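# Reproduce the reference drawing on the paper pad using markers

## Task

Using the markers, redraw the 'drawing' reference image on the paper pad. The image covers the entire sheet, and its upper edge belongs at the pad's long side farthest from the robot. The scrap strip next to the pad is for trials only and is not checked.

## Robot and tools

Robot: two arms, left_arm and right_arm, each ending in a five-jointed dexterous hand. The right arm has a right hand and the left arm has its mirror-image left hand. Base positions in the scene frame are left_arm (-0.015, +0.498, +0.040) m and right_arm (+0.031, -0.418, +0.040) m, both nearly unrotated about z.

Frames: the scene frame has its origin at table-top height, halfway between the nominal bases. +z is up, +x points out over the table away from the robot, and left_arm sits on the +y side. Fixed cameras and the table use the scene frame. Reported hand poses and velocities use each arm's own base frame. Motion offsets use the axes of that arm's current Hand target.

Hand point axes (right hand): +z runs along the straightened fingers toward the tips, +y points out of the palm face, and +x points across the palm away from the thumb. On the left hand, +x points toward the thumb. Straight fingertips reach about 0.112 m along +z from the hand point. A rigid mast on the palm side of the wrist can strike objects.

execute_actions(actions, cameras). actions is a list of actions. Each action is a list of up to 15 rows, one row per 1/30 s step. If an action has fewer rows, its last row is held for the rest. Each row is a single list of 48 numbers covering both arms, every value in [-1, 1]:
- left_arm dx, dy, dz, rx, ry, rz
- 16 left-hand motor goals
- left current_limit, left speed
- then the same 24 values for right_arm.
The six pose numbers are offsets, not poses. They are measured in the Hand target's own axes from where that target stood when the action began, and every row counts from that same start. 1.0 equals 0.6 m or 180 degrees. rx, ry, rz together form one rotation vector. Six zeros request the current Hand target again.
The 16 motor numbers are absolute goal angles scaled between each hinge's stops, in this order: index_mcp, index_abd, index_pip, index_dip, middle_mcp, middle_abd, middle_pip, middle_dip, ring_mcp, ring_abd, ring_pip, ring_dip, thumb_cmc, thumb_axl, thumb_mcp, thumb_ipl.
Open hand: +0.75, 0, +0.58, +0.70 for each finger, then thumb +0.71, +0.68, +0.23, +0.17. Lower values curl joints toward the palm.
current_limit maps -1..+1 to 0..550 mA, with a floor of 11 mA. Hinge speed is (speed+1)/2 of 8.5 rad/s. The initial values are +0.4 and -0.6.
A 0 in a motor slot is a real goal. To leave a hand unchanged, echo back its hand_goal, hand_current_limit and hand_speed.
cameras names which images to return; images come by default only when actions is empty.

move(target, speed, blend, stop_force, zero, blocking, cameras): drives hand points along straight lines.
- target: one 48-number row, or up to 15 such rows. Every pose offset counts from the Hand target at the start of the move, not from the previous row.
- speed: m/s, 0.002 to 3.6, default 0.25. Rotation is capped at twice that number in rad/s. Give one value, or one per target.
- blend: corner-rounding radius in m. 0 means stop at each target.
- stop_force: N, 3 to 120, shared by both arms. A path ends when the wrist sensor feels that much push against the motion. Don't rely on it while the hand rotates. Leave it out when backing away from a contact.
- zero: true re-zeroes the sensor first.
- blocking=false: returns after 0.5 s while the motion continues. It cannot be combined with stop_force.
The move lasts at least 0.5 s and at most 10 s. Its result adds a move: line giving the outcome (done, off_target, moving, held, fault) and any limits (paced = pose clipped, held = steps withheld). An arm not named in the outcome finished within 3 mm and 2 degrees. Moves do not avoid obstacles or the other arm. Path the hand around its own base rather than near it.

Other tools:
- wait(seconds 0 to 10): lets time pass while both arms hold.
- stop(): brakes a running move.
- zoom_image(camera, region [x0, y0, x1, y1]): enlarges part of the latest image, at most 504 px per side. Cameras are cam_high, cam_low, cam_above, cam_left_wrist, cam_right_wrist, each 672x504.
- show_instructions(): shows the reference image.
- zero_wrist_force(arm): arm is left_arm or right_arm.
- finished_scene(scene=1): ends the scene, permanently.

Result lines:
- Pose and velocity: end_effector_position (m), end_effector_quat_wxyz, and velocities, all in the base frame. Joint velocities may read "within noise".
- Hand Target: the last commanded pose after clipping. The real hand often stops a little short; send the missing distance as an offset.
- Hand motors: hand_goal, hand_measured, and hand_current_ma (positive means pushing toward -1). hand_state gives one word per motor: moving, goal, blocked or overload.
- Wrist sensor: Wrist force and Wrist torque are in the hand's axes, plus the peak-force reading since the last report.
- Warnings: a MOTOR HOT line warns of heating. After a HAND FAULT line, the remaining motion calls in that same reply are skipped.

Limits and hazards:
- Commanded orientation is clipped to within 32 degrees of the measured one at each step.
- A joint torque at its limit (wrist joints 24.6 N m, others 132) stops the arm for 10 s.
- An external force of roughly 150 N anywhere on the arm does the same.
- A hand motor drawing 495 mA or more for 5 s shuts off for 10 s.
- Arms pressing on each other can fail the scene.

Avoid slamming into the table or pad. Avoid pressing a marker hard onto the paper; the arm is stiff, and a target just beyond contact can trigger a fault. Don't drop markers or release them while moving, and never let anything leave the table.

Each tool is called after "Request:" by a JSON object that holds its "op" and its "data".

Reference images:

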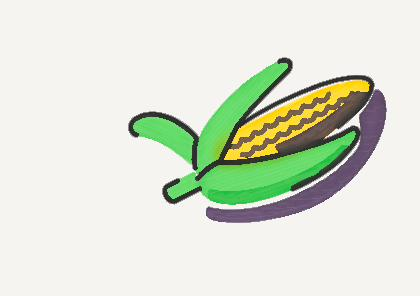

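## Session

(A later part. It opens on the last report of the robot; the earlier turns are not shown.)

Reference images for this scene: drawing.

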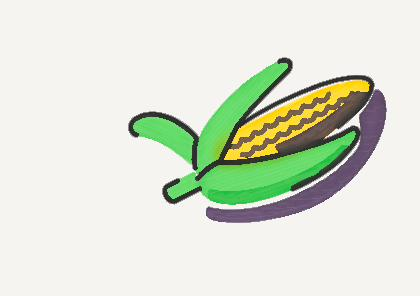

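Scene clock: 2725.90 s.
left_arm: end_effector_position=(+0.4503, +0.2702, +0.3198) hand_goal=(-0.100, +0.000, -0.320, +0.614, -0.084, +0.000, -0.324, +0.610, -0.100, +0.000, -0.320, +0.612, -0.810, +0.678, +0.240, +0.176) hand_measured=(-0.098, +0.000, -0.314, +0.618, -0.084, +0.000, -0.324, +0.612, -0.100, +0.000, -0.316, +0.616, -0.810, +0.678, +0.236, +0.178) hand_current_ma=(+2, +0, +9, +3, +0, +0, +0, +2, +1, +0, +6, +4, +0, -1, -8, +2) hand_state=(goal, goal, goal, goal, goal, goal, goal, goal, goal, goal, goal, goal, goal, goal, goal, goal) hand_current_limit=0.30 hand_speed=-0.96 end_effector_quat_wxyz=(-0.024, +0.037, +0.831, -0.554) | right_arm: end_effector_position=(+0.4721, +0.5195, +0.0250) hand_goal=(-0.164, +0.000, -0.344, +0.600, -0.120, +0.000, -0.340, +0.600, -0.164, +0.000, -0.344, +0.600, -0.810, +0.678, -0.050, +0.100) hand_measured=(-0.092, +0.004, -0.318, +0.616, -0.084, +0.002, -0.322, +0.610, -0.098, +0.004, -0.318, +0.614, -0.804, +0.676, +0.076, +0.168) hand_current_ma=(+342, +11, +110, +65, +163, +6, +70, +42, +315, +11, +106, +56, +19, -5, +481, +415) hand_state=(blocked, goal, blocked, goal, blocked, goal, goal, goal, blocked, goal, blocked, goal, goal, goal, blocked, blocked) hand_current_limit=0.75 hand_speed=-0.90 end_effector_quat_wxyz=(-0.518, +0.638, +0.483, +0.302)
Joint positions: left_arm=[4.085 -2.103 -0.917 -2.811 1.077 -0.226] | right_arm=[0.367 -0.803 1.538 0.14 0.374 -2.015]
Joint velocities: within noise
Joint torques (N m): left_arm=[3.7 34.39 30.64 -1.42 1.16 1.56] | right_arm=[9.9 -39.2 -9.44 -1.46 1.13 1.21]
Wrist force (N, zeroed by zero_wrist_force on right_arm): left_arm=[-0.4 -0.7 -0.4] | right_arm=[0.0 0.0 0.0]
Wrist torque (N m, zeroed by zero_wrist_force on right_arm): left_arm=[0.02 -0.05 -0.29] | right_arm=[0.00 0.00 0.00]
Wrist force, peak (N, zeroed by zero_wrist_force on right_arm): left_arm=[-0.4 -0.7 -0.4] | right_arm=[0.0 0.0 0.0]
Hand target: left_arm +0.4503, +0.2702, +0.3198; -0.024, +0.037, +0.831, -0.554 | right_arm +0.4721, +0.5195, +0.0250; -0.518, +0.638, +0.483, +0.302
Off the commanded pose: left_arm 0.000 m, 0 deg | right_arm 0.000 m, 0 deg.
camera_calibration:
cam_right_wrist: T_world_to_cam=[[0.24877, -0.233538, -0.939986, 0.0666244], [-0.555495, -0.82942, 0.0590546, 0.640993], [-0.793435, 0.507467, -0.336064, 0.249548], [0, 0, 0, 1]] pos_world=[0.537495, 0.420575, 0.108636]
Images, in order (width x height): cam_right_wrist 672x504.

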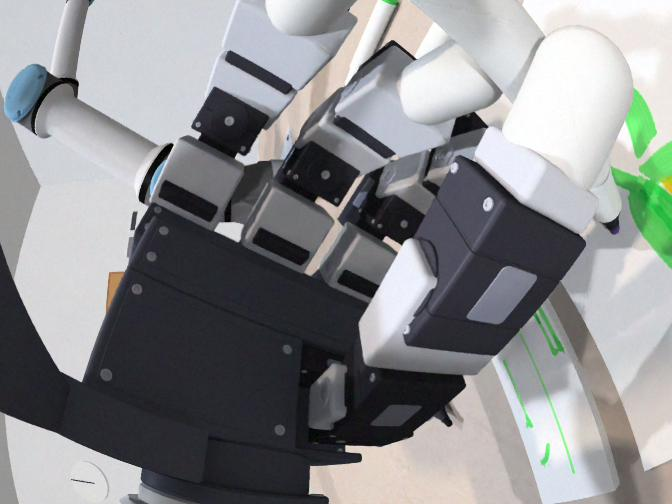

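Request:
{"op": "move", "data": {"target": [0,0,0,0,0,0,-0.1,0,-0.32,0.614,-0.085,0,-0.325,0.61,-0.1,0,-0.32,0.612,-0.81,0.678,0.24,0.175,0.3,-0.96,-0.00739,0.00308,0.00233,0,0,0,-0.165,0,-0.345,0.6,-0.12,0,-0.34,0.6,-0.165,0,-0.345,0.6,-0.81,0.678,-0.05,0.1,0.75,-0.9], "speed": 0.02}}

Request:
{"op": "move", "data": {"target": [0,0,0,0,0,0,-0.1,0,-0.32,0.614,-0.085,0,-0.325,0.61,-0.1,0,-0.32,0.612,-0.81,0.678,0.24,0.175,0.3,-0.96,-0.00148,0.00062,0.00047,0,0,0,-0.165,0,-0.345,0.6,-0.12,0,-0.34,0.6,-0.165,0,-0.345,0.6,-0.81,0.678,-0.05,0.1,0.75,-0.9], "speed": 0.01}}

Request:
{"op": "move", "data": {"target": [0,0,0,0,0,0,-0.1,0,-0.32,0.614,-0.085,0,-0.325,0.61,-0.1,0,-0.32,0.612,-0.81,0.678,0.24,0.175,0.3,-0.96,-0.00074,0.00031,0.00023,0,0,0,-0.165,0,-0.345,0.6,-0.12,0,-0.34,0.6,-0.165,0,-0.345,0.6,-0.81,0.678,-0.05,0.1,0.75,-0.9], "speed": 0.01, "cameras": ["cam_right_wrist"]}}

Request:
{"op": "zoom_image", "data": {"camera": "cam_right_wrist", "region": [560, 160, 672, 272]}}

Scene clock: 2734.13 s.
left_arm: end_effector_position=(+0.4503, +0.2702, +0.3198) hand_goal=(-0.100, +0.000, -0.320, +0.614, -0.084, +0.000, -0.324, +0.610, -0.100, +0.000, -0.320, +0.612, -0.810, +0.678, +0.240, +0.176) hand_measured=(-0.098, +0.000, -0.314, +0.618, -0.084, +0.000, -0.324, +0.612, -0.100, +0.000, -0.316, +0.616, -0.810, +0.678, +0.236, +0.178) hand_current_ma=(+2, +0, +9, +3, +0, +0, +0, +2, +1, +0, +6, +4, +0, -1, -8, +2) hand_state=(goal, goal, goal, goal, goal, goal, goal, goal, goal, goal, goal, goal, goal, goal, goal, goal) hand_current_limit=0.30 hand_speed=-0.96 end_effector_quat_wxyz=(-0.024, +0.037, +0.831, -0.554) | right_arm: end_effector_position=(+0.4721, +0.5195, +0.0200) hand_goal=(-0.164, +0.000, -0.344, +0.600, -0.120, +0.000, -0.340, +0.600, -0.164, +0.000, -0.344, +0.600, -0.810, +0.678, -0.050, +0.100) hand_measured=(-0.102, -0.004, -0.332, +0.604, -0.088, +0.000, -0.324, +0.608, -0.098, +0.002, -0.318, +0.614, -0.814, +0.676, +0.080, +0.168) hand_current_ma=(+295, -14, +44, +13, +145, +1, +65, +28, +315, +4, +106, +56, -12, -5, +481, +415) hand_state=(blocked, goal, goal, goal, blocked, goal, goal, goal, blocked, goal, blocked, goal, goal, goal, blocked, blocked) hand_current_limit=0.75 hand_speed=-0.90 end_effector_quat_wxyz=(-0.518, +0.638, +0.483, +0.302)
Joint positions: left_arm=[4.085 -2.103 -0.917 -2.811 1.077 -0.226] | right_arm=[0.367 -0.795 1.54 0.131 0.374 -2.015]
Joint torques (N m): left_arm=[5.04 36.07 30.2 -1.49 0.85 1.79] | right_arm=[8.07 -34.8 -7.21 -1.07 0.99 -1.37]
Wrist force (N, zeroed by zero_wrist_force on right_arm): left_arm=[-0.5 -0.5 -0.4] | right_arm=[2.5 -0.6 -0.1]
Wrist torque (N m, zeroed by zero_wrist_force on right_arm): left_arm=[0.04 -0.05 -0.29] | right_arm=[-0.06 -0.15 -0.07]
Wrist force, peak (N, zeroed by zero_wrist_force on right_arm): left_arm=[-0.7 -0.8 -0.4] | right_arm=[3.2 -1.4 -0.2]
Hand target: left_arm +0.4503, +0.2702, +0.3198; -0.024, +0.037, +0.831, -0.554 | right_arm +0.4721, +0.5195, +0.0200; -0.518, +0.638, +0.483, +0.302
Off the commanded pose: left_arm 0.000 m, 0 deg | right_arm 0.000 m, 0 deg.
move: done

Scene clock: 2734.83 s.
left_arm: end_effector_position=(+0.4503, +0.2702, +0.3198) hand_goal=(-0.100, +0.000, -0.320, +0.614, -0.084, +0.000, -0.324, +0.610, -0.100, +0.000, -0.320, +0.612, -0.810, +0.678, +0.240, +0.176) hand_measured=(-0.098, +0.000, -0.314, +0.618, -0.084, +0.000, -0.324, +0.612, -0.100, +0.000, -0.316, +0.616, -0.810, +0.678, +0.236, +0.178) hand_current_ma=(+2, +0, +9, +3, +0, +0, +0, +2, +1, +0, +6, +4, +0, -1, -8, +2) hand_state=(goal, goal, goal, goal, goal, goal, goal, goal, goal, goal, goal, goal, goal, goal, goal, goal) hand_current_limit=0.30 hand_speed=-0.96 end_effector_quat_wxyz=(-0.024, +0.037, +0.831, -0.554) | right_arm: end_effector_position=(+0.4721, +0.5195, +0.0190) hand_goal=(-0.164, +0.000, -0.344, +0.600, -0.120, +0.000, -0.340, +0.600, -0.164, +0.000, -0.344, +0.600, -0.810, +0.678, -0.050, +0.100) hand_measured=(-0.104, -0.004, -0.334, +0.602, -0.088, +0.002, -0.324, +0.608, -0.098, +0.002, -0.318, +0.614, -0.814, +0.676, +0.080, +0.166) hand_current_ma=(+280, -11, +38, +10, +143, +5, +65, +28, +315, +6, +106, +56, -17, -5, +481, +406) hand_state=(blocked, moving, goal, goal, blocked, goal, goal, goal, blocked, goal, blocked, goal, goal, goal, blocked, moving) hand_current_limit=0.75 hand_speed=-0.90 end_effector_quat_wxyz=(-0.518, +0.638, +0.483, +0.302)
Joint positions: left_arm=[4.085 -2.103 -0.917 -2.811 1.077 -0.226] | right_arm=[0.367 -0.793 1.54 0.129 0.374 -2.015]
Joint torques (N m): left_arm=[3.37 35.49 30.13 -1.3 0.9 1.86] | right_arm=[6.66 -37.86 -6.88 -1.24 0.71 -0.8]
Wrist force (N, zeroed by zero_wrist_force on right_arm): left_arm=[-0.5 -0.7 -0.4] | right_arm=[1.5 -0.8 -0.1]
Wrist torque (N m, zeroed by zero_wrist_force on right_arm): left_arm=[0.02 -0.05 -0.30] | right_arm=[-0.08 -0.10 -0.03]
Wrist force, peak (N, zeroed by zero_wrist_force on right_arm): left_arm=[-0.4 -0.9 -0.4] | right_arm=[3.3 -1.3 -0.2]
Hand target: left_arm +0.4503, +0.2702, +0.3198; -0.024, +0.037, +0.831, -0.554 | right_arm +0.4721, +0.5195, +0.0190; -0.518, +0.638, +0.483, +0.302
Off the commanded pose: left_arm 0.000 m, 0 deg | right_arm 0.000 m, 0 deg.
move: done

Scene clock: 2735.70 s.
left_arm: end_effector_position=(+0.4503, +0.2702, +0.3198) hand_goal=(-0.100, +0.000, -0.320, +0.614, -0.084, +0.000, -0.324, +0.610, -0.100, +0.000, -0.320, +0.612, -0.810, +0.678, +0.240, +0.176) hand_measured=(-0.098, +0.000, -0.314, +0.618, -0.084, +0.000, -0.324, +0.612, -0.100, +0.000, -0.316, +0.616, -0.810, +0.678, +0.236, +0.178) hand_current_ma=(+2, +0, +9, +3, +0, +0, +0, +2, +1, +0, +6, +4, +0, -1, -8, +2) hand_state=(goal, goal, goal, goal, goal, goal, goal, goal, goal, goal, goal, goal, goal, goal, goal, goal) hand_current_limit=0.30 hand_speed=-0.96 end_effector_quat_wxyz=(-0.024, +0.037, +0.831, -0.554) | right_arm: end_effector_position=(+0.4721, +0.5195, +0.0185) hand_goal=(-0.164, +0.000, -0.344, +0.600, -0.120, +0.000, -0.340, +0.600, -0.164, +0.000, -0.344, +0.600, -0.810, +0.678, -0.050, +0.100) hand_measured=(-0.136, +0.008, -0.334, +0.602, -0.080, +0.012, -0.324, +0.608, -0.158, +0.002, -0.338, +0.604, -0.818, +0.676, +0.080, +0.148) hand_current_ma=(+129, +25, +38, +10, +189, +42, +68, +28, +26, +6, +21, +12, -32, -5, +481, +292) hand_state=(blocked, goal, goal, goal, blocked, goal, goal, goal, goal, goal, goal, goal, goal, goal, blocked, blocked) hand_current_limit=0.75 hand_speed=-0.90 end_effector_quat_wxyz=(-0.518, +0.638, +0.483, +0.302)
Joint positions: left_arm=[4.085 -2.103 -0.917 -2.811 1.077 -0.226] | right_arm=[0.367 -0.792 1.54 0.128 0.374 -2.015]
Joint torques (N m): left_arm=[2.69 35.65 30.97 -1.48 0.85 1.67] | right_arm=[3.81 -38.63 -7.78 -1.38 0.31 -0.32]
Wrist force (N, zeroed by zero_wrist_force on right_arm): left_arm=[-0.3 -0.5 -0.4] | right_arm=[0.0 -0.3 0.0]
Wrist torque (N m, zeroed by zero_wrist_force on right_arm): left_arm=[0.04 -0.06 -0.29] | right_arm=[-0.04 0.01 0.00]
Wrist force, peak (N, zeroed by zero_wrist_force on right_arm): left_arm=[-0.3 -0.9 -0.5] | right_arm=[2.0 -0.8 -0.1]
Hand target: left_arm +0.4503, +0.2702, +0.3198; -0.024, +0.037, +0.831, -0.554 | right_arm +0.4721, +0.5195, +0.0185; -0.518, +0.638, +0.483, +0.302
Off the commanded pose: left_arm 0.000 m, 0 deg | right_arm 0.000 m, 0 deg.
move: done
camera_calibration:
cam_right_wrist: T_world_to_cam=[[0.248717, -0.233615, -0.939981, 0.060575], [-0.555519, -0.829398, 0.0591428, 0.641372], [-0.793435, 0.507467, -0.336063, 0.247363], [0, 0, 0, 1]] pos_world=[0.537495, 0.420575, 0.102136]
Images, in order (width x height): cam_right_wrist 672x504.

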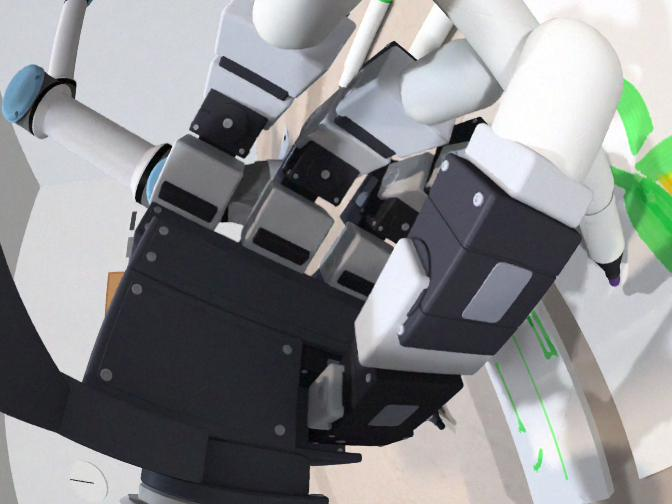

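Scaled by 4.500 from the camera's 672x504 image, which has a finer 960x720 frame.

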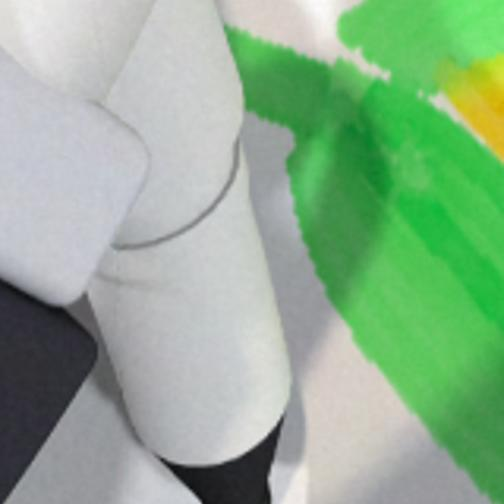

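Request:
{"op": "move", "data": {"target": [0,0,0,0,0,0,-0.1,0,-0.32,0.614,-0.085,0,-0.325,0.61,-0.1,0,-0.32,0.612,-0.81,0.678,0.24,0.175,0.3,-0.96,0.0443,-0.0185,-0.014,0,0,0,-0.165,0,-0.345,0.6,-0.12,0,-0.34,0.6,-0.165,0,-0.345,0.6,-0.81,0.678,-0.05,0.1,0.75,-0.9], "speed": 0.05, "cameras": ["cam_right_wrist", "cam_high", "cam_low", "cam_above"]}}

Request:
{"op": "zoom_image", "data": {"camera": "cam_right_wrist", "region": [400, 0, 672, 330]}}

Request:
{"op": "zoom_image", "data": {"camera": "cam_above", "region": [170, 200, 420, 420]}}

Request:
{"op": "zoom_image", "data": {"camera": "cam_high", "region": [250, 100, 400, 320]}}

Scene clock: 2743.27 s.
left_arm: end_effector_position=(+0.4503, +0.2702, +0.3198) hand_goal=(-0.100, +0.000, -0.320, +0.614, -0.084, +0.000, -0.324, +0.610, -0.100, +0.000, -0.320, +0.612, -0.810, +0.678, +0.240, +0.176) hand_measured=(-0.098, +0.000, -0.314, +0.618, -0.084, +0.000, -0.324, +0.612, -0.100, +0.000, -0.316, +0.616, -0.810, +0.678, +0.236, +0.178) hand_current_ma=(+2, +0, +9, +3, +0, +0, +0, +2, +1, +0, +6, +4, +0, -1, -8, +2) hand_state=(goal, goal, goal, goal, goal, goal, goal, goal, goal, goal, goal, goal, goal, goal, goal, goal) hand_current_limit=0.30 hand_speed=-0.96 end_effector_quat_wxyz=(-0.024, +0.037, +0.831, -0.554) | right_arm: end_effector_position=(+0.4721, +0.5195, +0.0484) hand_goal=(-0.164, +0.000, -0.344, +0.600, -0.120, +0.000, -0.340, +0.600, -0.164, +0.000, -0.344, +0.600, -0.810, +0.678, -0.050, +0.100) hand_measured=(-0.136, +0.008, -0.334, +0.602, -0.078, +0.012, -0.324, +0.608, -0.158, +0.002, -0.338, +0.604, -0.818, +0.676, +0.080, +0.148) hand_current_ma=(+128, +25, +38, +10, +189, +42, +68, +28, +25, +6, +20, +12, -32, -5, +481, +292) hand_state=(blocked, goal, goal, goal, blocked, goal, goal, goal, goal, goal, goal, goal, goal, goal, blocked, blocked) hand_current_limit=0.75 hand_speed=-0.90 end_effector_quat_wxyz=(-0.518, +0.638, +0.483, +0.302)
Joint positions: left_arm=[4.085 -2.103 -0.917 -2.811 1.077 -0.226] | right_arm=[0.367 -0.839 1.531 0.183 0.374 -2.015]
Joint torques (N m): left_arm=[3.39 35.18 30.14 -1.29 0.96 1.83] | right_arm=[5.98 -52.86 -22.68 3.75 1.18 -1.51]
Wrist force (N, zeroed by zero_wrist_force on right_arm): left_arm=[-0.6 -0.5 -0.2] | right_arm=[0.0 -0.1 0.0]
Wrist torque (N m, zeroed by zero_wrist_force on right_arm): left_arm=[0.02 -0.03 -0.31] | right_arm=[0.00 0.00 0.05]
Wrist force, peak (N, zeroed by zero_wrist_force on right_arm): left_arm=[-0.6 -0.8 -0.5] | right_arm=[0.4 -0.5 0.0]
Hand target: left_arm +0.4503, +0.2702, +0.3198; -0.024, +0.037, +0.831, -0.554 | right_arm +0.4721, +0.5195, +0.0485; -0.518, +0.638, +0.483, +0.302
Off the commanded pose: left_arm 0.000 m, 0 deg | right_arm 0.000 m, 0 deg.
move: done
camera_calibration:
cam_right_wrist: T_world_to_cam=[[0.248717, -0.233615, -0.939981, 0.0886805], [-0.555519, -0.829398, 0.0591428, 0.639604], [-0.793435, 0.507467, -0.336063, 0.257411], [0, 0, 0, 1]] pos_world=[0.537495, 0.420575, 0.132036]
Images, in order (width x height): cam_high 672x504, cam_low 672x504, cam_above 672x504, cam_right_wrist 672x504.

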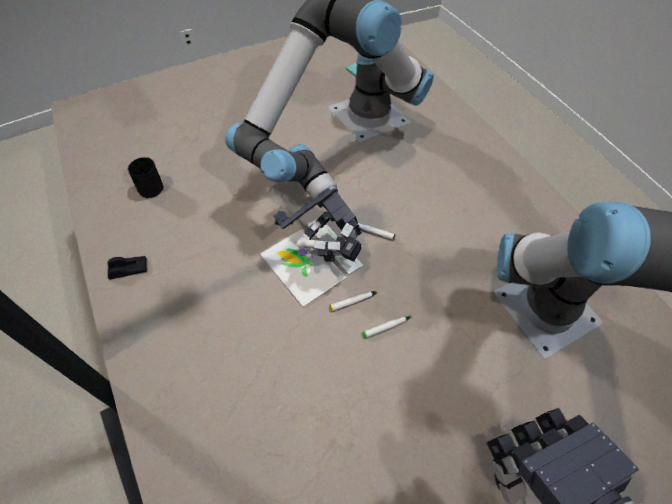

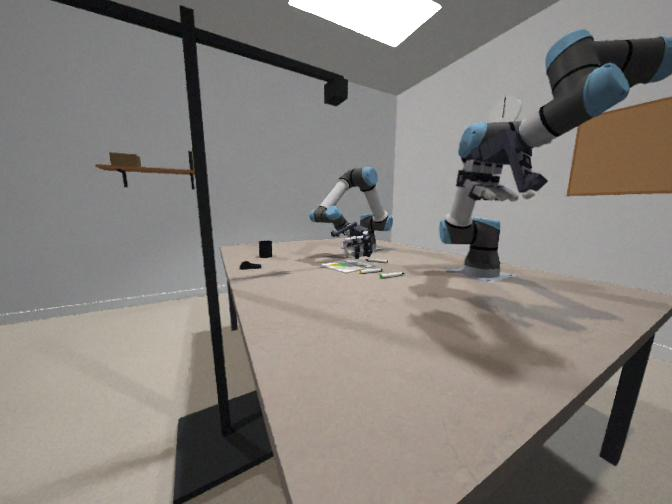

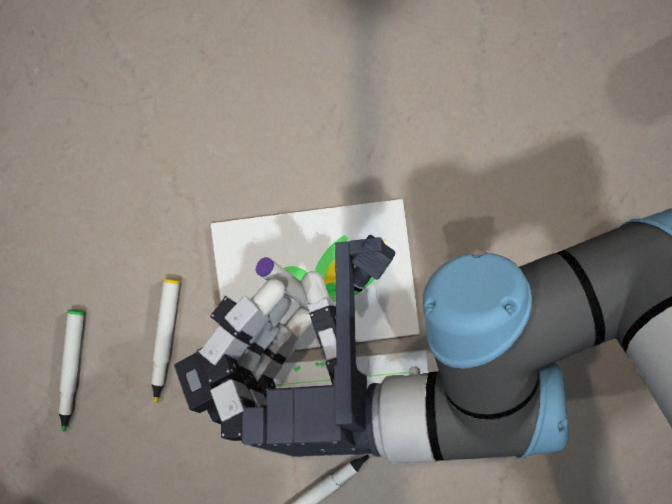

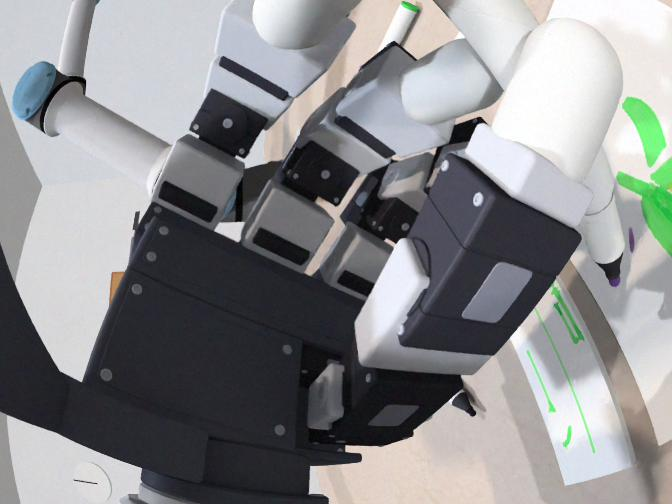

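Scaled by 1.527 from the camera's 672x504 image, which has a finer 960x720 frame.

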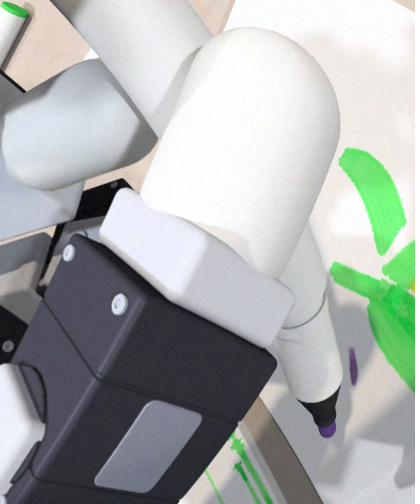

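Scaled by 2.016.

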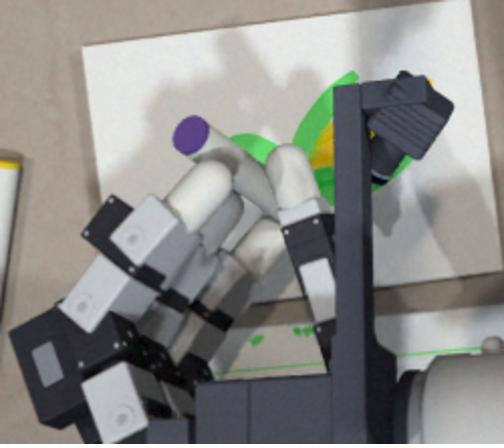

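Scaled by 2.291.

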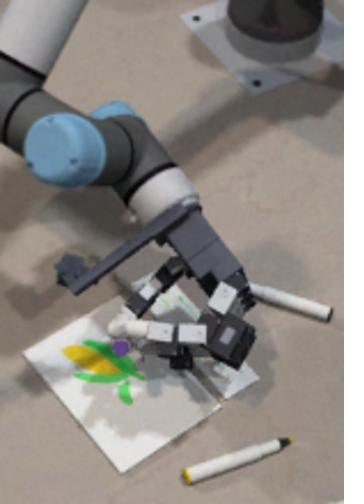

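Request:
{"op": "move", "data": {"target": [0,0,0,0,0,0,-0.1,0,-0.32,0.614,-0.085,0,-0.325,0.61,-0.1,0,-0.32,0.612,-0.81,0.678,0.24,0.175,0.3,-0.96,0.2637,-0.0814,-0.2574,-0.2106,0.2954,0.2223,-0.165,0,-0.345,0.6,-0.12,0,-0.34,0.6,-0.165,0,-0.345,0.6,-0.81,0.678,-0.05,0.1,0.75,-0.9], "speed": 0.15, "cameras": ["cam_high", "cam_right_wrist"]}}

Request:
{"op": "zoom_image", "data": {"camera": "cam_high", "region": [250, 100, 400, 320]}}

Scene clock: 2772.87 s.
left_arm: end_effector_position=(+0.4503, +0.2702, +0.3198) hand_goal=(-0.100, +0.000, -0.320, +0.614, -0.084, +0.000, -0.324, +0.610, -0.100, +0.000, -0.320, +0.612, -0.810, +0.678, +0.240, +0.176) hand_measured=(-0.098, +0.000, -0.314, +0.618, -0.084, +0.000, -0.324, +0.612, -0.100, +0.000, -0.316, +0.616, -0.810, +0.678, +0.236, +0.178) hand_current_ma=(+2, +0, +9, +3, +0, +0, +0, +2, +1, +0, +6, +4, +0, -1, -8, +2) hand_state=(goal, goal, goal, goal, goal, goal, goal, goal, goal, goal, goal, goal, goal, goal, goal, goal) hand_current_limit=0.30 hand_speed=-0.96 end_effector_quat_wxyz=(-0.024, +0.037, +0.831, -0.554) | right_arm: end_effector_position=(+0.5002, +0.4202, +0.2500) hand_goal=(-0.164, +0.000, -0.344, +0.600, -0.120, +0.000, -0.340, +0.600, -0.164, +0.000, -0.344, +0.600, -0.810, +0.678, -0.050, +0.100) hand_measured=(-0.142, +0.008, -0.334, +0.602, -0.078, +0.014, -0.324, +0.608, -0.164, +0.002, -0.338, +0.604, -0.820, +0.676, +0.080, +0.148) hand_current_ma=(+97, +25, +38, +10, +190, +45, +68, +28, +1, +6, +19, +12, -38, -5, +481, +291) hand_state=(blocked, goal, goal, goal, blocked, goal, goal, goal, goal, goal, goal, goal, goal, goal, blocked, blocked) hand_current_limit=0.75 hand_speed=-0.90 end_effector_quat_wxyz=(-0.517, +0.686, -0.143, +0.492)
Joint positions: left_arm=[4.085 -2.103 -0.917 -2.811 1.077 -0.226] | right_arm=[0.492 -1.465 1.871 -0.424 1.458 -0.553]
Joint torques (N m): left_arm=[2.9 35.58 31.36 -1.35 0.99 1.84] | right_arm=[10.07 -33.97 -29.46 0.92 2.65 1.28]
Wrist force (N, zeroed by zero_wrist_force on right_arm): left_arm=[-0.2 -0.8 -0.4] | right_arm=[-0.6 -1.2 -0.1]
Wrist torque (N m, zeroed by zero_wrist_force on right_arm): left_arm=[0.01 -0.08 -0.27] | right_arm=[-0.21 0.10 -0.15]
Wrist force, peak (N, zeroed by zero_wrist_force on right_arm): left_arm=[-0.5 -1.0 -0.5] | right_arm=[-0.4 -1.6 0.0]
Hand target: left_arm +0.4503, +0.2702, +0.3198; -0.024, +0.037, +0.831, -0.554 | right_arm +0.5002, +0.4202, +0.2500; -0.517, +0.686, -0.143, +0.492
Off the commanded pose: left_arm 0.000 m, 0 deg | right_arm 0.000 m, 0 deg.
move: done
camera_calibration:
cam_right_wrist: T_world_to_cam=[[-0.198004, 0.335902, -0.92085, 0.227362], [-0.967168, 0.085737, 0.239238, 0.337281], [0.159311, 0.937987, 0.307897, -0.420542], [0, 0, 0, 1]] pos_world=[0.438224, 0.289174, 0.258159]
Images, in order (width x height): cam_high 672x504, cam_right_wrist 672x504.

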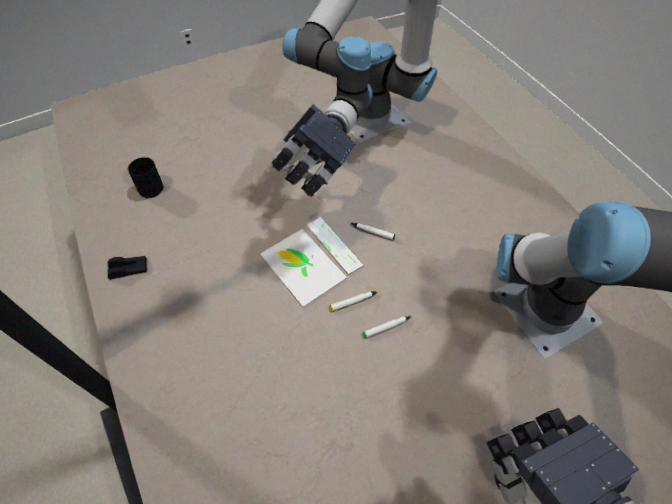

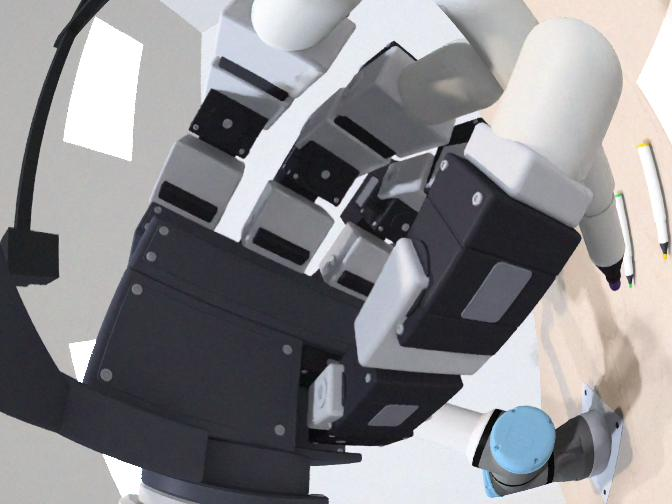

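Scaled by 2.291.

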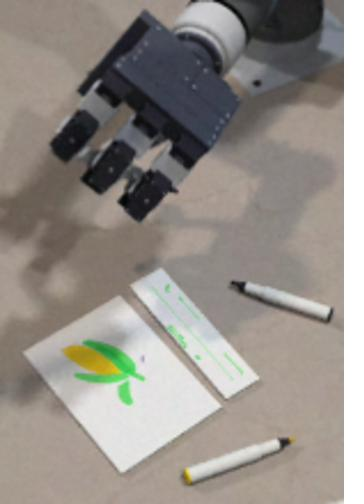

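Request:
{"op": "move", "data": {"target": [0,0,0,0,0,0,-0.1,0,-0.32,0.614,-0.085,0,-0.325,0.61,-0.1,0,-0.32,0.612,-0.81,0.678,0.24,0.175,0.3,-0.96,0.2613,0.4584,0.0492,-0.2108,0.2955,0.2216,-0.165,0,-0.345,0.6,-0.12,0,-0.34,0.6,-0.165,0,-0.345,0.6,-0.81,0.678,-0.05,0.1,0.75,-0.9], "speed": 0.15, "cameras": ["cam_above", "cam_right_wrist", "cam_high"]}}

Request:
{"op": "zoom_image", "data": {"camera": "cam_above", "region": [200, 190, 430, 365]}}

Request:
{"op": "zoom_image", "data": {"camera": "cam_above", "region": [450, 20, 672, 220]}}

Request:
{"op": "zoom_image", "data": {"camera": "cam_right_wrist", "region": [250, 0, 672, 330]}}

Request:
{"op": "zoom_image", "data": {"camera": "cam_high", "region": [160, 130, 300, 280]}}

Scene clock: 2784.30 s.
left_arm: end_effector_position=(+0.4503, +0.2702, +0.3198) hand_goal=(-0.100, +0.000, -0.320, +0.614, -0.084, +0.000, -0.324, +0.610, -0.100, +0.000, -0.320, +0.612, -0.810, +0.678, +0.240, +0.176) hand_measured=(-0.098, +0.000, -0.314, +0.618, -0.084, +0.000, -0.324, +0.612, -0.100, +0.000, -0.316, +0.616, -0.810, +0.678, +0.236, +0.178) hand_current_ma=(+2, +0, +9, +3, +0, +0, +0, +2, +1, +0, +6, +4, +0, -1, -8, +2) hand_state=(goal, goal, goal, goal, goal, goal, goal, goal, goal, goal, goal, goal, goal, goal, goal, goal) hand_current_limit=0.30 hand_speed=-0.96 end_effector_quat_wxyz=(-0.024, +0.037, +0.831, -0.554) | right_arm: end_effector_position=(+0.6847, +0.2096, +0.0994) hand_goal=(-0.164, +0.000, -0.344, +0.600, -0.120, +0.000, -0.340, +0.600, -0.164, +0.000, -0.344, +0.600, -0.810, +0.678, -0.050, +0.100) hand_measured=(-0.142, +0.006, -0.334, +0.602, -0.078, +0.014, -0.322, +0.608, -0.164, +0.002, -0.338, +0.604, -0.820, +0.676, +0.080, +0.148) hand_current_ma=(+94, +20, +38, +10, +190, +45, +77, +28, +1, +6, +19, +12, -44, -5, +481, +287) hand_state=(blocked, goal, goal, goal, blocked, goal, goal, goal, goal, goal, goal, goal, goal, goal, blocked, blocked) hand_current_limit=0.75 hand_speed=-0.90 end_effector_quat_wxyz=(+0.292, -0.440, +0.707, -0.471)
Joint positions: left_arm=[4.085 -2.103 -0.917 -2.811 1.077 -0.226] | right_arm=[0.249 -0.939 1.335 0.108 2.215 0.319]
Joint torques (N m): left_arm=[3.11 35.53 30.42 -1.37 0.88 1.75] | right_arm=[-11.77 -39.2 -27.33 2.74 3.31 1.42]
Wrist force (N, zeroed by zero_wrist_force on right_arm): left_arm=[-0.2 -0.6 -0.5] | right_arm=[-0.5 -0.8 0.2]
Wrist torque (N m, zeroed by zero_wrist_force on right_arm): left_arm=[0.04 -0.09 -0.27] | right_arm=[0.07 -0.15 -0.35]
Wrist force, peak (N, zeroed by zero_wrist_force on right_arm): left_arm=[-0.5 -0.8 -0.6] | right_arm=[-0.6 -2.1 -0.4]
Hand target: left_arm +0.4503, +0.2702, +0.3198; -0.024, +0.037, +0.831, -0.554 | right_arm +0.6848, +0.2096, +0.0994; +0.292, -0.440, +0.707, -0.471
Off the commanded pose: left_arm 0.000 m, 0 deg | right_arm 0.000 m, 0 deg.
move: done
camera_calibration:
cam_right_wrist: T_world_to_cam=[[0.171164, 0.825083, -0.538462, -0.197316], [-0.251509, 0.565011, 0.785816, -0.0749706], [0.9526, 0.000924781, 0.304225, -0.552473], [0, 0, 0, 1]] pos_world=[0.541203, 0.205672, 0.120742]
Images, in order (width x height): cam_high 672x504, cam_above 672x504, cam_right_wrist 672x504.

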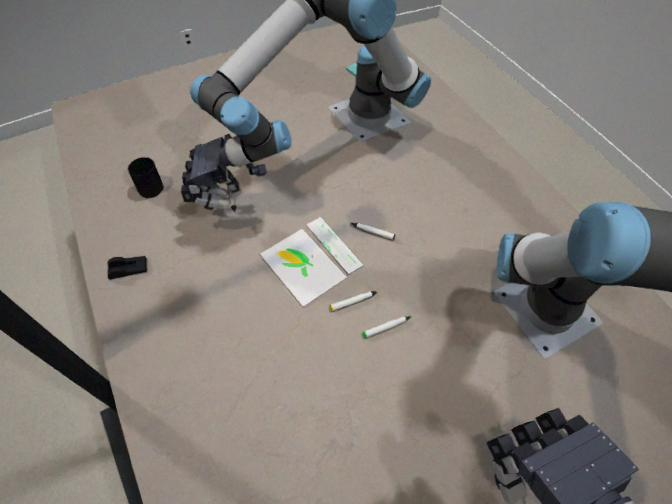

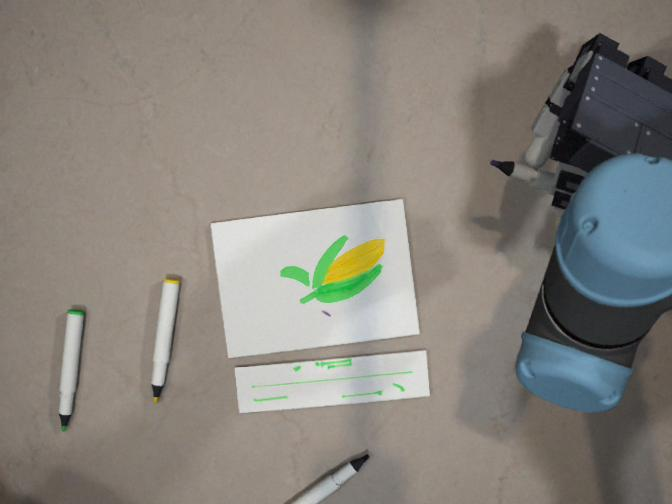

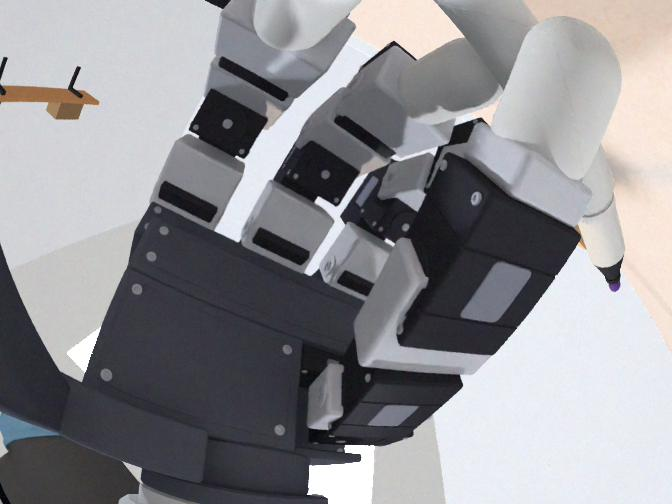

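Scaled by 2.191.

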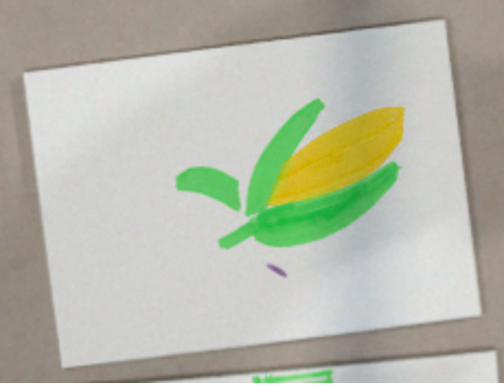

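Scaled by 2.270.

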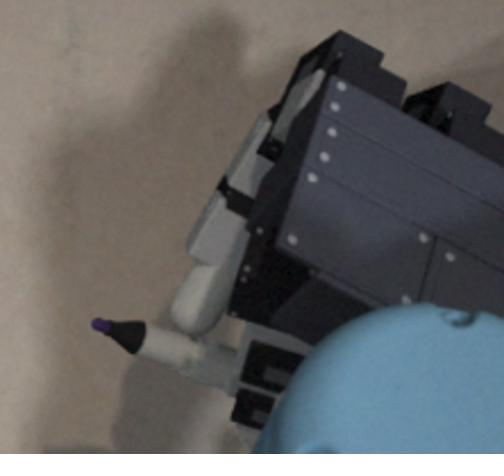

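Scaled by 1.194 from the camera's 672x504 image, which has a finer 960x720 frame.

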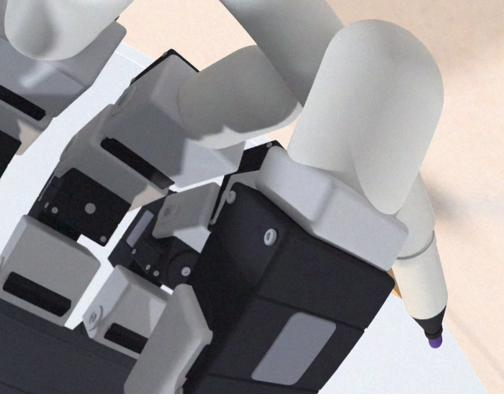

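Scaled by 3.360.

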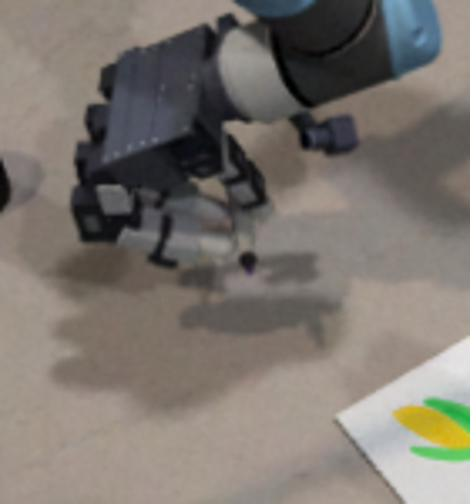

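Request:
{"op": "move", "data": {"target": [0,0,0,0,0,0,-0.1,0,-0.32,0.614,-0.085,0,-0.325,0.61,-0.1,0,-0.32,0.612,-0.81,0.678,0.24,0.175,0.3,-0.96,0,0.1068,0.0445,0,0,0,-0.165,0,-0.345,0.6,-0.12,0,-0.34,0.6,-0.165,0,-0.345,0.6,-0.81,0.678,-0.05,0.1,0.75,-0.9], "speed": 0.1}}

Request:
{"op": "move", "data": {"target": [0,0,0,0,0,0,-0.1,0,-0.32,0.614,-0.085,0,-0.325,0.61,-0.1,0,-0.32,0.612,-0.81,0.678,0.24,0.175,0.3,-0.96,0,0.0538,0.0224,0,0,0,-0.165,0,-0.345,0.6,-0.12,0,-0.34,0.6,-0.165,0,-0.345,0.6,-0.81,0.678,-0.05,0.1,0.75,-0.9], "speed": 0.012, "stop_force": 3, "cameras": ["cam_right_wrist", "cam_high"]}}

Request:
{"op": "zoom_image", "data": {"camera": "cam_high", "region": [160, 130, 300, 280]}}

Scene clock: 2842.70 s.
left_arm: end_effector_position=(+0.4503, +0.2702, +0.3198) hand_goal=(-0.100, +0.000, -0.320, +0.614, -0.084, +0.000, -0.324, +0.610, -0.100, +0.000, -0.320, +0.612, -0.810, +0.678, +0.240, +0.176) hand_measured=(-0.098, +0.000, -0.314, +0.618, -0.084, +0.000, -0.324, +0.612, -0.100, +0.000, -0.316, +0.616, -0.810, +0.678, +0.236, +0.178) hand_current_ma=(+2, +0, +9, +3, +0, +0, +0, +2, +1, +0, +6, +4, +0, -1, -8, +2) hand_state=(goal, goal, goal, goal, goal, goal, goal, goal, goal, goal, goal, goal, goal, goal, goal, goal) hand_current_limit=0.30 hand_speed=-0.96 end_effector_quat_wxyz=(-0.024, +0.037, +0.831, -0.554) | right_arm: end_effector_position=(+0.6846, +0.2095, +0.0300) hand_goal=(-0.164, +0.000, -0.344, +0.600, -0.120, +0.000, -0.340, +0.600, -0.164, +0.000, -0.344, +0.600, -0.810, +0.678, -0.050, +0.100) hand_measured=(-0.142, +0.006, -0.334, +0.602, -0.078, +0.014, -0.322, +0.608, -0.164, +0.002, -0.338, +0.604, -0.820, +0.676, +0.080, +0.148) hand_current_ma=(+94, +20, +38, +10, +190, +45, +77, +28, +1, +6, +19, +12, -44, -5, +481, +287) hand_state=(blocked, goal, goal, goal, blocked, goal, goal, goal, goal, goal, goal, goal, goal, goal, blocked, blocked) hand_current_limit=0.75 hand_speed=-0.90 end_effector_quat_wxyz=(+0.292, -0.440, +0.707, -0.471)
Joint positions: left_arm=[4.085 -2.103 -0.917 -2.811 1.077 -0.226] | right_arm=[0.249 -0.864 1.402 -0.034 2.215 0.319]
Joint torques (N m): left_arm=[3.23 35.31 30.09 -1.39 0.81 1.9] | right_arm=[9.2 -41.88 -13.64 -2.53 1.61 -1.28]
Wrist force (N, zeroed by zero_wrist_force on right_arm): left_arm=[-0.3 -0.7 -0.6] | right_arm=[-0.6 -0.9 0.1]
Wrist torque (N m, zeroed by zero_wrist_force on right_arm): left_arm=[0.03 -0.07 -0.28] | right_arm=[0.05 -0.14 -0.35]
Wrist force, peak (N, zeroed by zero_wrist_force on right_arm): left_arm=[-0.6 -0.8 -0.6] | right_arm=[-0.3 -1.3 -0.2]
Hand target: left_arm +0.4503, +0.2702, +0.3198; -0.024, +0.037, +0.831, -0.554 | right_arm +0.6846, +0.2096, +0.0300; +0.292, -0.440, +0.707, -0.471
Off the commanded pose: left_arm 0.000 m, 0 deg | right_arm 0.000 m, 0 deg.
move: done

Scene clock: 2846.40 s.
left_arm: end_effector_position=(+0.4503, +0.2702, +0.3198) hand_goal=(-0.100, +0.000, -0.320, +0.614, -0.084, +0.000, -0.324, +0.610, -0.100, +0.000, -0.320, +0.612, -0.810, +0.678, +0.240, +0.176) hand_measured=(-0.098, +0.000, -0.314, +0.618, -0.084, +0.000, -0.324, +0.612, -0.100, +0.000, -0.316, +0.616, -0.810, +0.678, +0.236, +0.178) hand_current_ma=(+2, +0, +9, +3, +0, +0, +0, +2, +1, +0, +6, +4, +0, -1, -8, +2) hand_state=(goal, goal, goal, goal, goal, goal, goal, goal, goal, goal, goal, goal, goal, goal, goal, goal) hand_current_limit=0.30 hand_speed=-0.96 end_effector_quat_wxyz=(-0.024, +0.037, +0.831, -0.554) | right_arm: end_effector_position=(+0.6845, +0.2096, -0.0050) hand_goal=(-0.164, +0.000, -0.344, +0.600, -0.120, +0.000, -0.340, +0.600, -0.164, +0.000, -0.344, +0.600, -0.810, +0.678, -0.050, +0.100) hand_measured=(-0.146, +0.006, -0.334, +0.602, -0.078, +0.014, -0.320, +0.608, -0.164, +0.002, -0.338, +0.604, -0.822, +0.676, +0.080, +0.144) hand_current_ma=(+76, +20, +38, +10, +197, +45, +84, +28, +1, +6, +19, +12, -44, -5, +481, +268) hand_state=(goal, goal, goal, goal, blocked, goal, blocked, goal, goal, goal, goal, goal, goal, goal, blocked, blocked) hand_current_limit=0.75 hand_speed=-0.90 end_effector_quat_wxyz=(+0.292, -0.440, +0.707, -0.471)
Joint positions: left_arm=[4.085 -2.103 -0.917 -2.811 1.077 -0.226] | right_arm=[0.25 -0.819 1.425 -0.102 2.215 0.319]
Joint torques (N m): left_arm=[2.88 35.16 29.63 -1.33 0.94 1.71] | right_arm=[9.67 -40.05 -11.89 -2.56 0.69 0.86]
Wrist force (N, zeroed by zero_wrist_force on right_arm): left_arm=[-0.3 -0.8 -0.4] | right_arm=[-0.2 -0.7 -0.3]
Wrist torque (N m, zeroed by zero_wrist_force on right_arm): left_arm=[0.00 -0.07 -0.28] | right_arm=[0.11 -0.19 -0.31]
Wrist force, peak (N, zeroed by zero_wrist_force on right_arm): left_arm=[-0.5 -0.7 -0.7] | right_arm=[-0.5 -1.0 0.0]
Hand target: left_arm +0.4503, +0.2702, +0.3198; -0.024, +0.037, +0.831, -0.554 | right_arm +0.6845, +0.2096, -0.0050; +0.292, -0.440, +0.707, -0.471
Off the commanded pose: left_arm 0.000 m, 0 deg | right_arm 0.000 m, 0 deg.
move: done
camera_calibration:
cam_right_wrist: T_world_to_cam=[[0.171176, 0.825119, -0.538403, -0.253595], [-0.25139, 0.564958, 0.785891, 0.00690658], [0.952629, 0.000823961, 0.304134, -0.520515], [0, 0, 0, 1]] pos_world=[0.541003, 0.205773, 0.0163422]
Images, in order (width x height): cam_high 672x504, cam_right_wrist 672x504.

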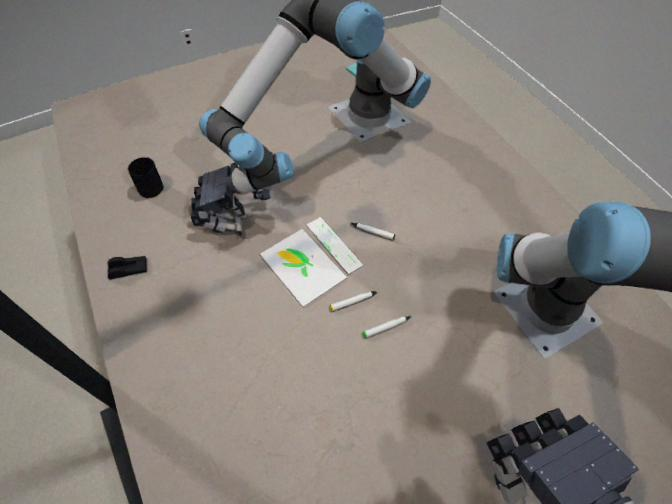

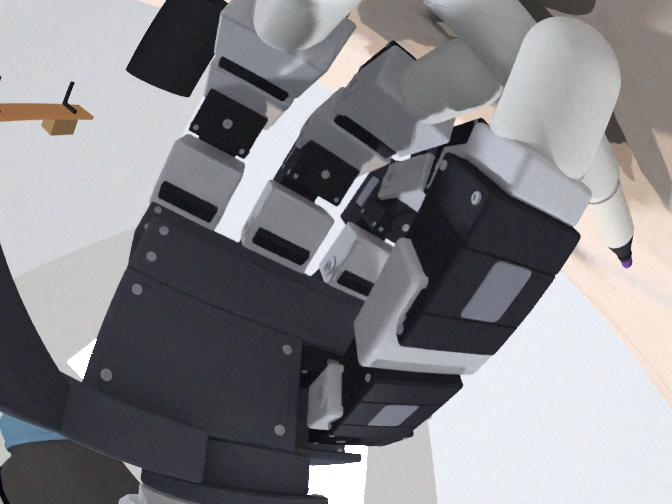

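Scaled by 3.360.

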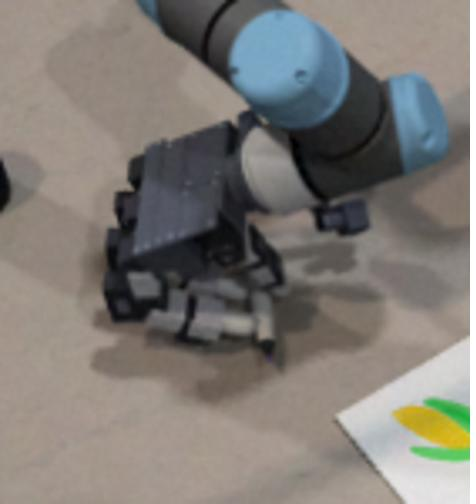

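Request:
{"op": "move", "data": {"target": [0,0,0,0,0,0,-0.1,0,-0.32,0.614,-0.085,0,-0.325,0.61,-0.1,0,-0.32,0.612,-0.81,0.678,0.24,0.175,0.3,-0.96,0,0.0118,0.0049,0,0,0,-0.165,0,-0.345,0.6,-0.12,0,-0.34,0.6,-0.165,0,-0.345,0.6,-0.81,0.678,-0.05,0.1,0.75,-0.9], "speed": 0.01, "stop_force": 3, "cameras": ["cam_right_wrist", "cam_high"]}}

Request:
{"op": "zoom_image", "data": {"camera": "cam_high", "region": [160, 130, 300, 280]}}

Scene clock: 2852.03 s.
left_arm: end_effector_position=(+0.4503, +0.2702, +0.3198) hand_goal=(-0.100, +0.000, -0.320, +0.614, -0.084, +0.000, -0.324, +0.610, -0.100, +0.000, -0.320, +0.612, -0.810, +0.678, +0.240, +0.176) hand_measured=(-0.098, +0.000, -0.314, +0.618, -0.084, +0.000, -0.324, +0.612, -0.100, +0.000, -0.316, +0.616, -0.810, +0.678, +0.236, +0.178) hand_current_ma=(+2, +0, +9, +3, +0, +0, +0, +2, +1, +0, +6, +4, +0, -1, -8, +2) hand_state=(goal, goal, goal, goal, goal, goal, goal, goal, goal, goal, goal, goal, goal, goal, goal, goal) hand_current_limit=0.30 hand_speed=-0.96 end_effector_quat_wxyz=(-0.024, +0.037, +0.831, -0.554) | right_arm: end_effector_position=(+0.6845, +0.2096, -0.0108) hand_goal=(-0.164, +0.000, -0.344, +0.600, -0.120, +0.000, -0.340, +0.600, -0.164, +0.000, -0.344, +0.600, -0.810, +0.678, -0.050, +0.100) hand_measured=(-0.160, +0.004, -0.338, +0.602, -0.076, +0.006, -0.320, +0.606, -0.180, +0.004, -0.362, +0.592, -0.816, +0.676, +0.080, +0.140) hand_current_ma=(+17, +12, +23, +10, +206, +17, +78, +22, -73, +11, -70, -32, -21, -5, +481, +243) hand_state=(goal, goal, goal, goal, blocked, goal, goal, goal, goal, goal, goal, goal, goal, goal, blocked, blocked) hand_current_limit=0.75 hand_speed=-0.90 end_effector_quat_wxyz=(+0.292, -0.440, +0.707, -0.471)
Joint positions: left_arm=[4.085 -2.103 -0.917 -2.811 1.077 -0.226] | right_arm=[0.25 -0.811 1.428 -0.112 2.215 0.319]
Joint torques (N m): left_arm=[2.47 35.42 30.53 -1.22 0.88 1.56] | right_arm=[8.57 -56.17 -25.37 2.87 2.2 -0.19]
Wrist force (N, zeroed by zero_wrist_force on right_arm): left_arm=[-0.4 -0.6 -0.5] | right_arm=[-0.1 -1.9 -0.5]
Wrist torque (N m, zeroed by zero_wrist_force on right_arm): left_arm=[0.03 -0.06 -0.29] | right_arm=[0.01 -0.18 -0.37]
Wrist force, peak (N, zeroed by zero_wrist_force on right_arm): left_arm=[-0.7 -0.9 -0.4] | right_arm=[-0.9 -5.4 -1.9]
Hand target: left_arm +0.4503, +0.2702, +0.3198; -0.024, +0.037, +0.831, -0.554 | right_arm +0.6845, +0.2096, -0.0108; +0.292, -0.440, +0.707, -0.471 (not the last commanded pose)
Off the commanded pose: left_arm 0.000 m, 0 deg | right_arm 0.002 m, 0 deg.
move: contact (right_arm)
camera_calibration:
cam_right_wrist: T_world_to_cam=[[0.171195, 0.825073, -0.538467, -0.256718], [-0.251377, 0.565026, 0.785847, 0.0114438], [0.952629, 0.000824895, 0.304134, -0.518751], [0, 0, 0, 1]] pos_world=[0.541003, 0.205773, 0.0105423]
Images, in order (width x height): cam_high 672x504, cam_right_wrist 672x504.

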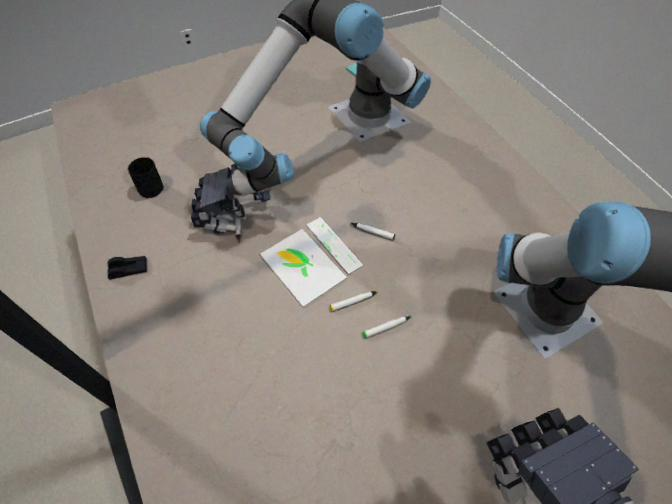

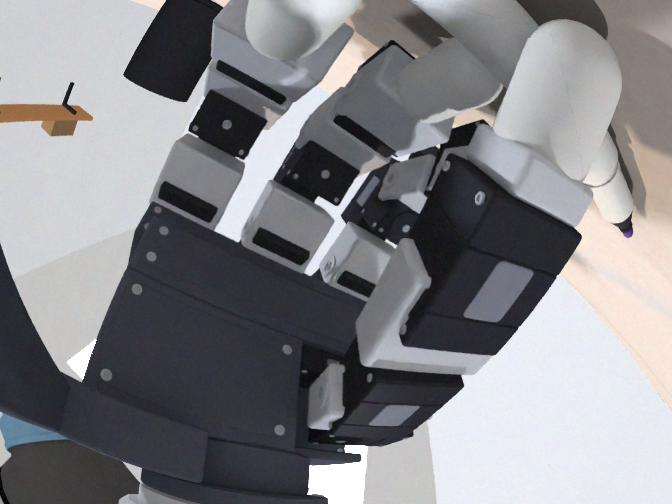

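Scaled by 3.360.

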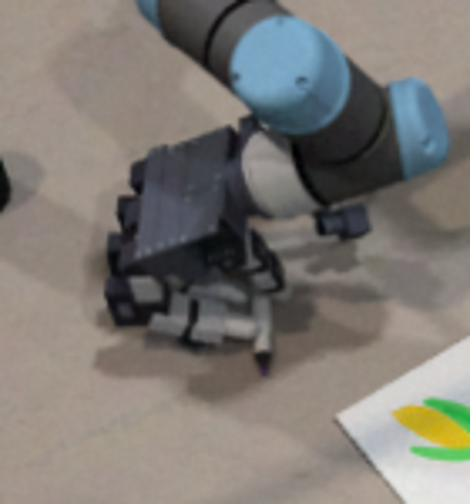

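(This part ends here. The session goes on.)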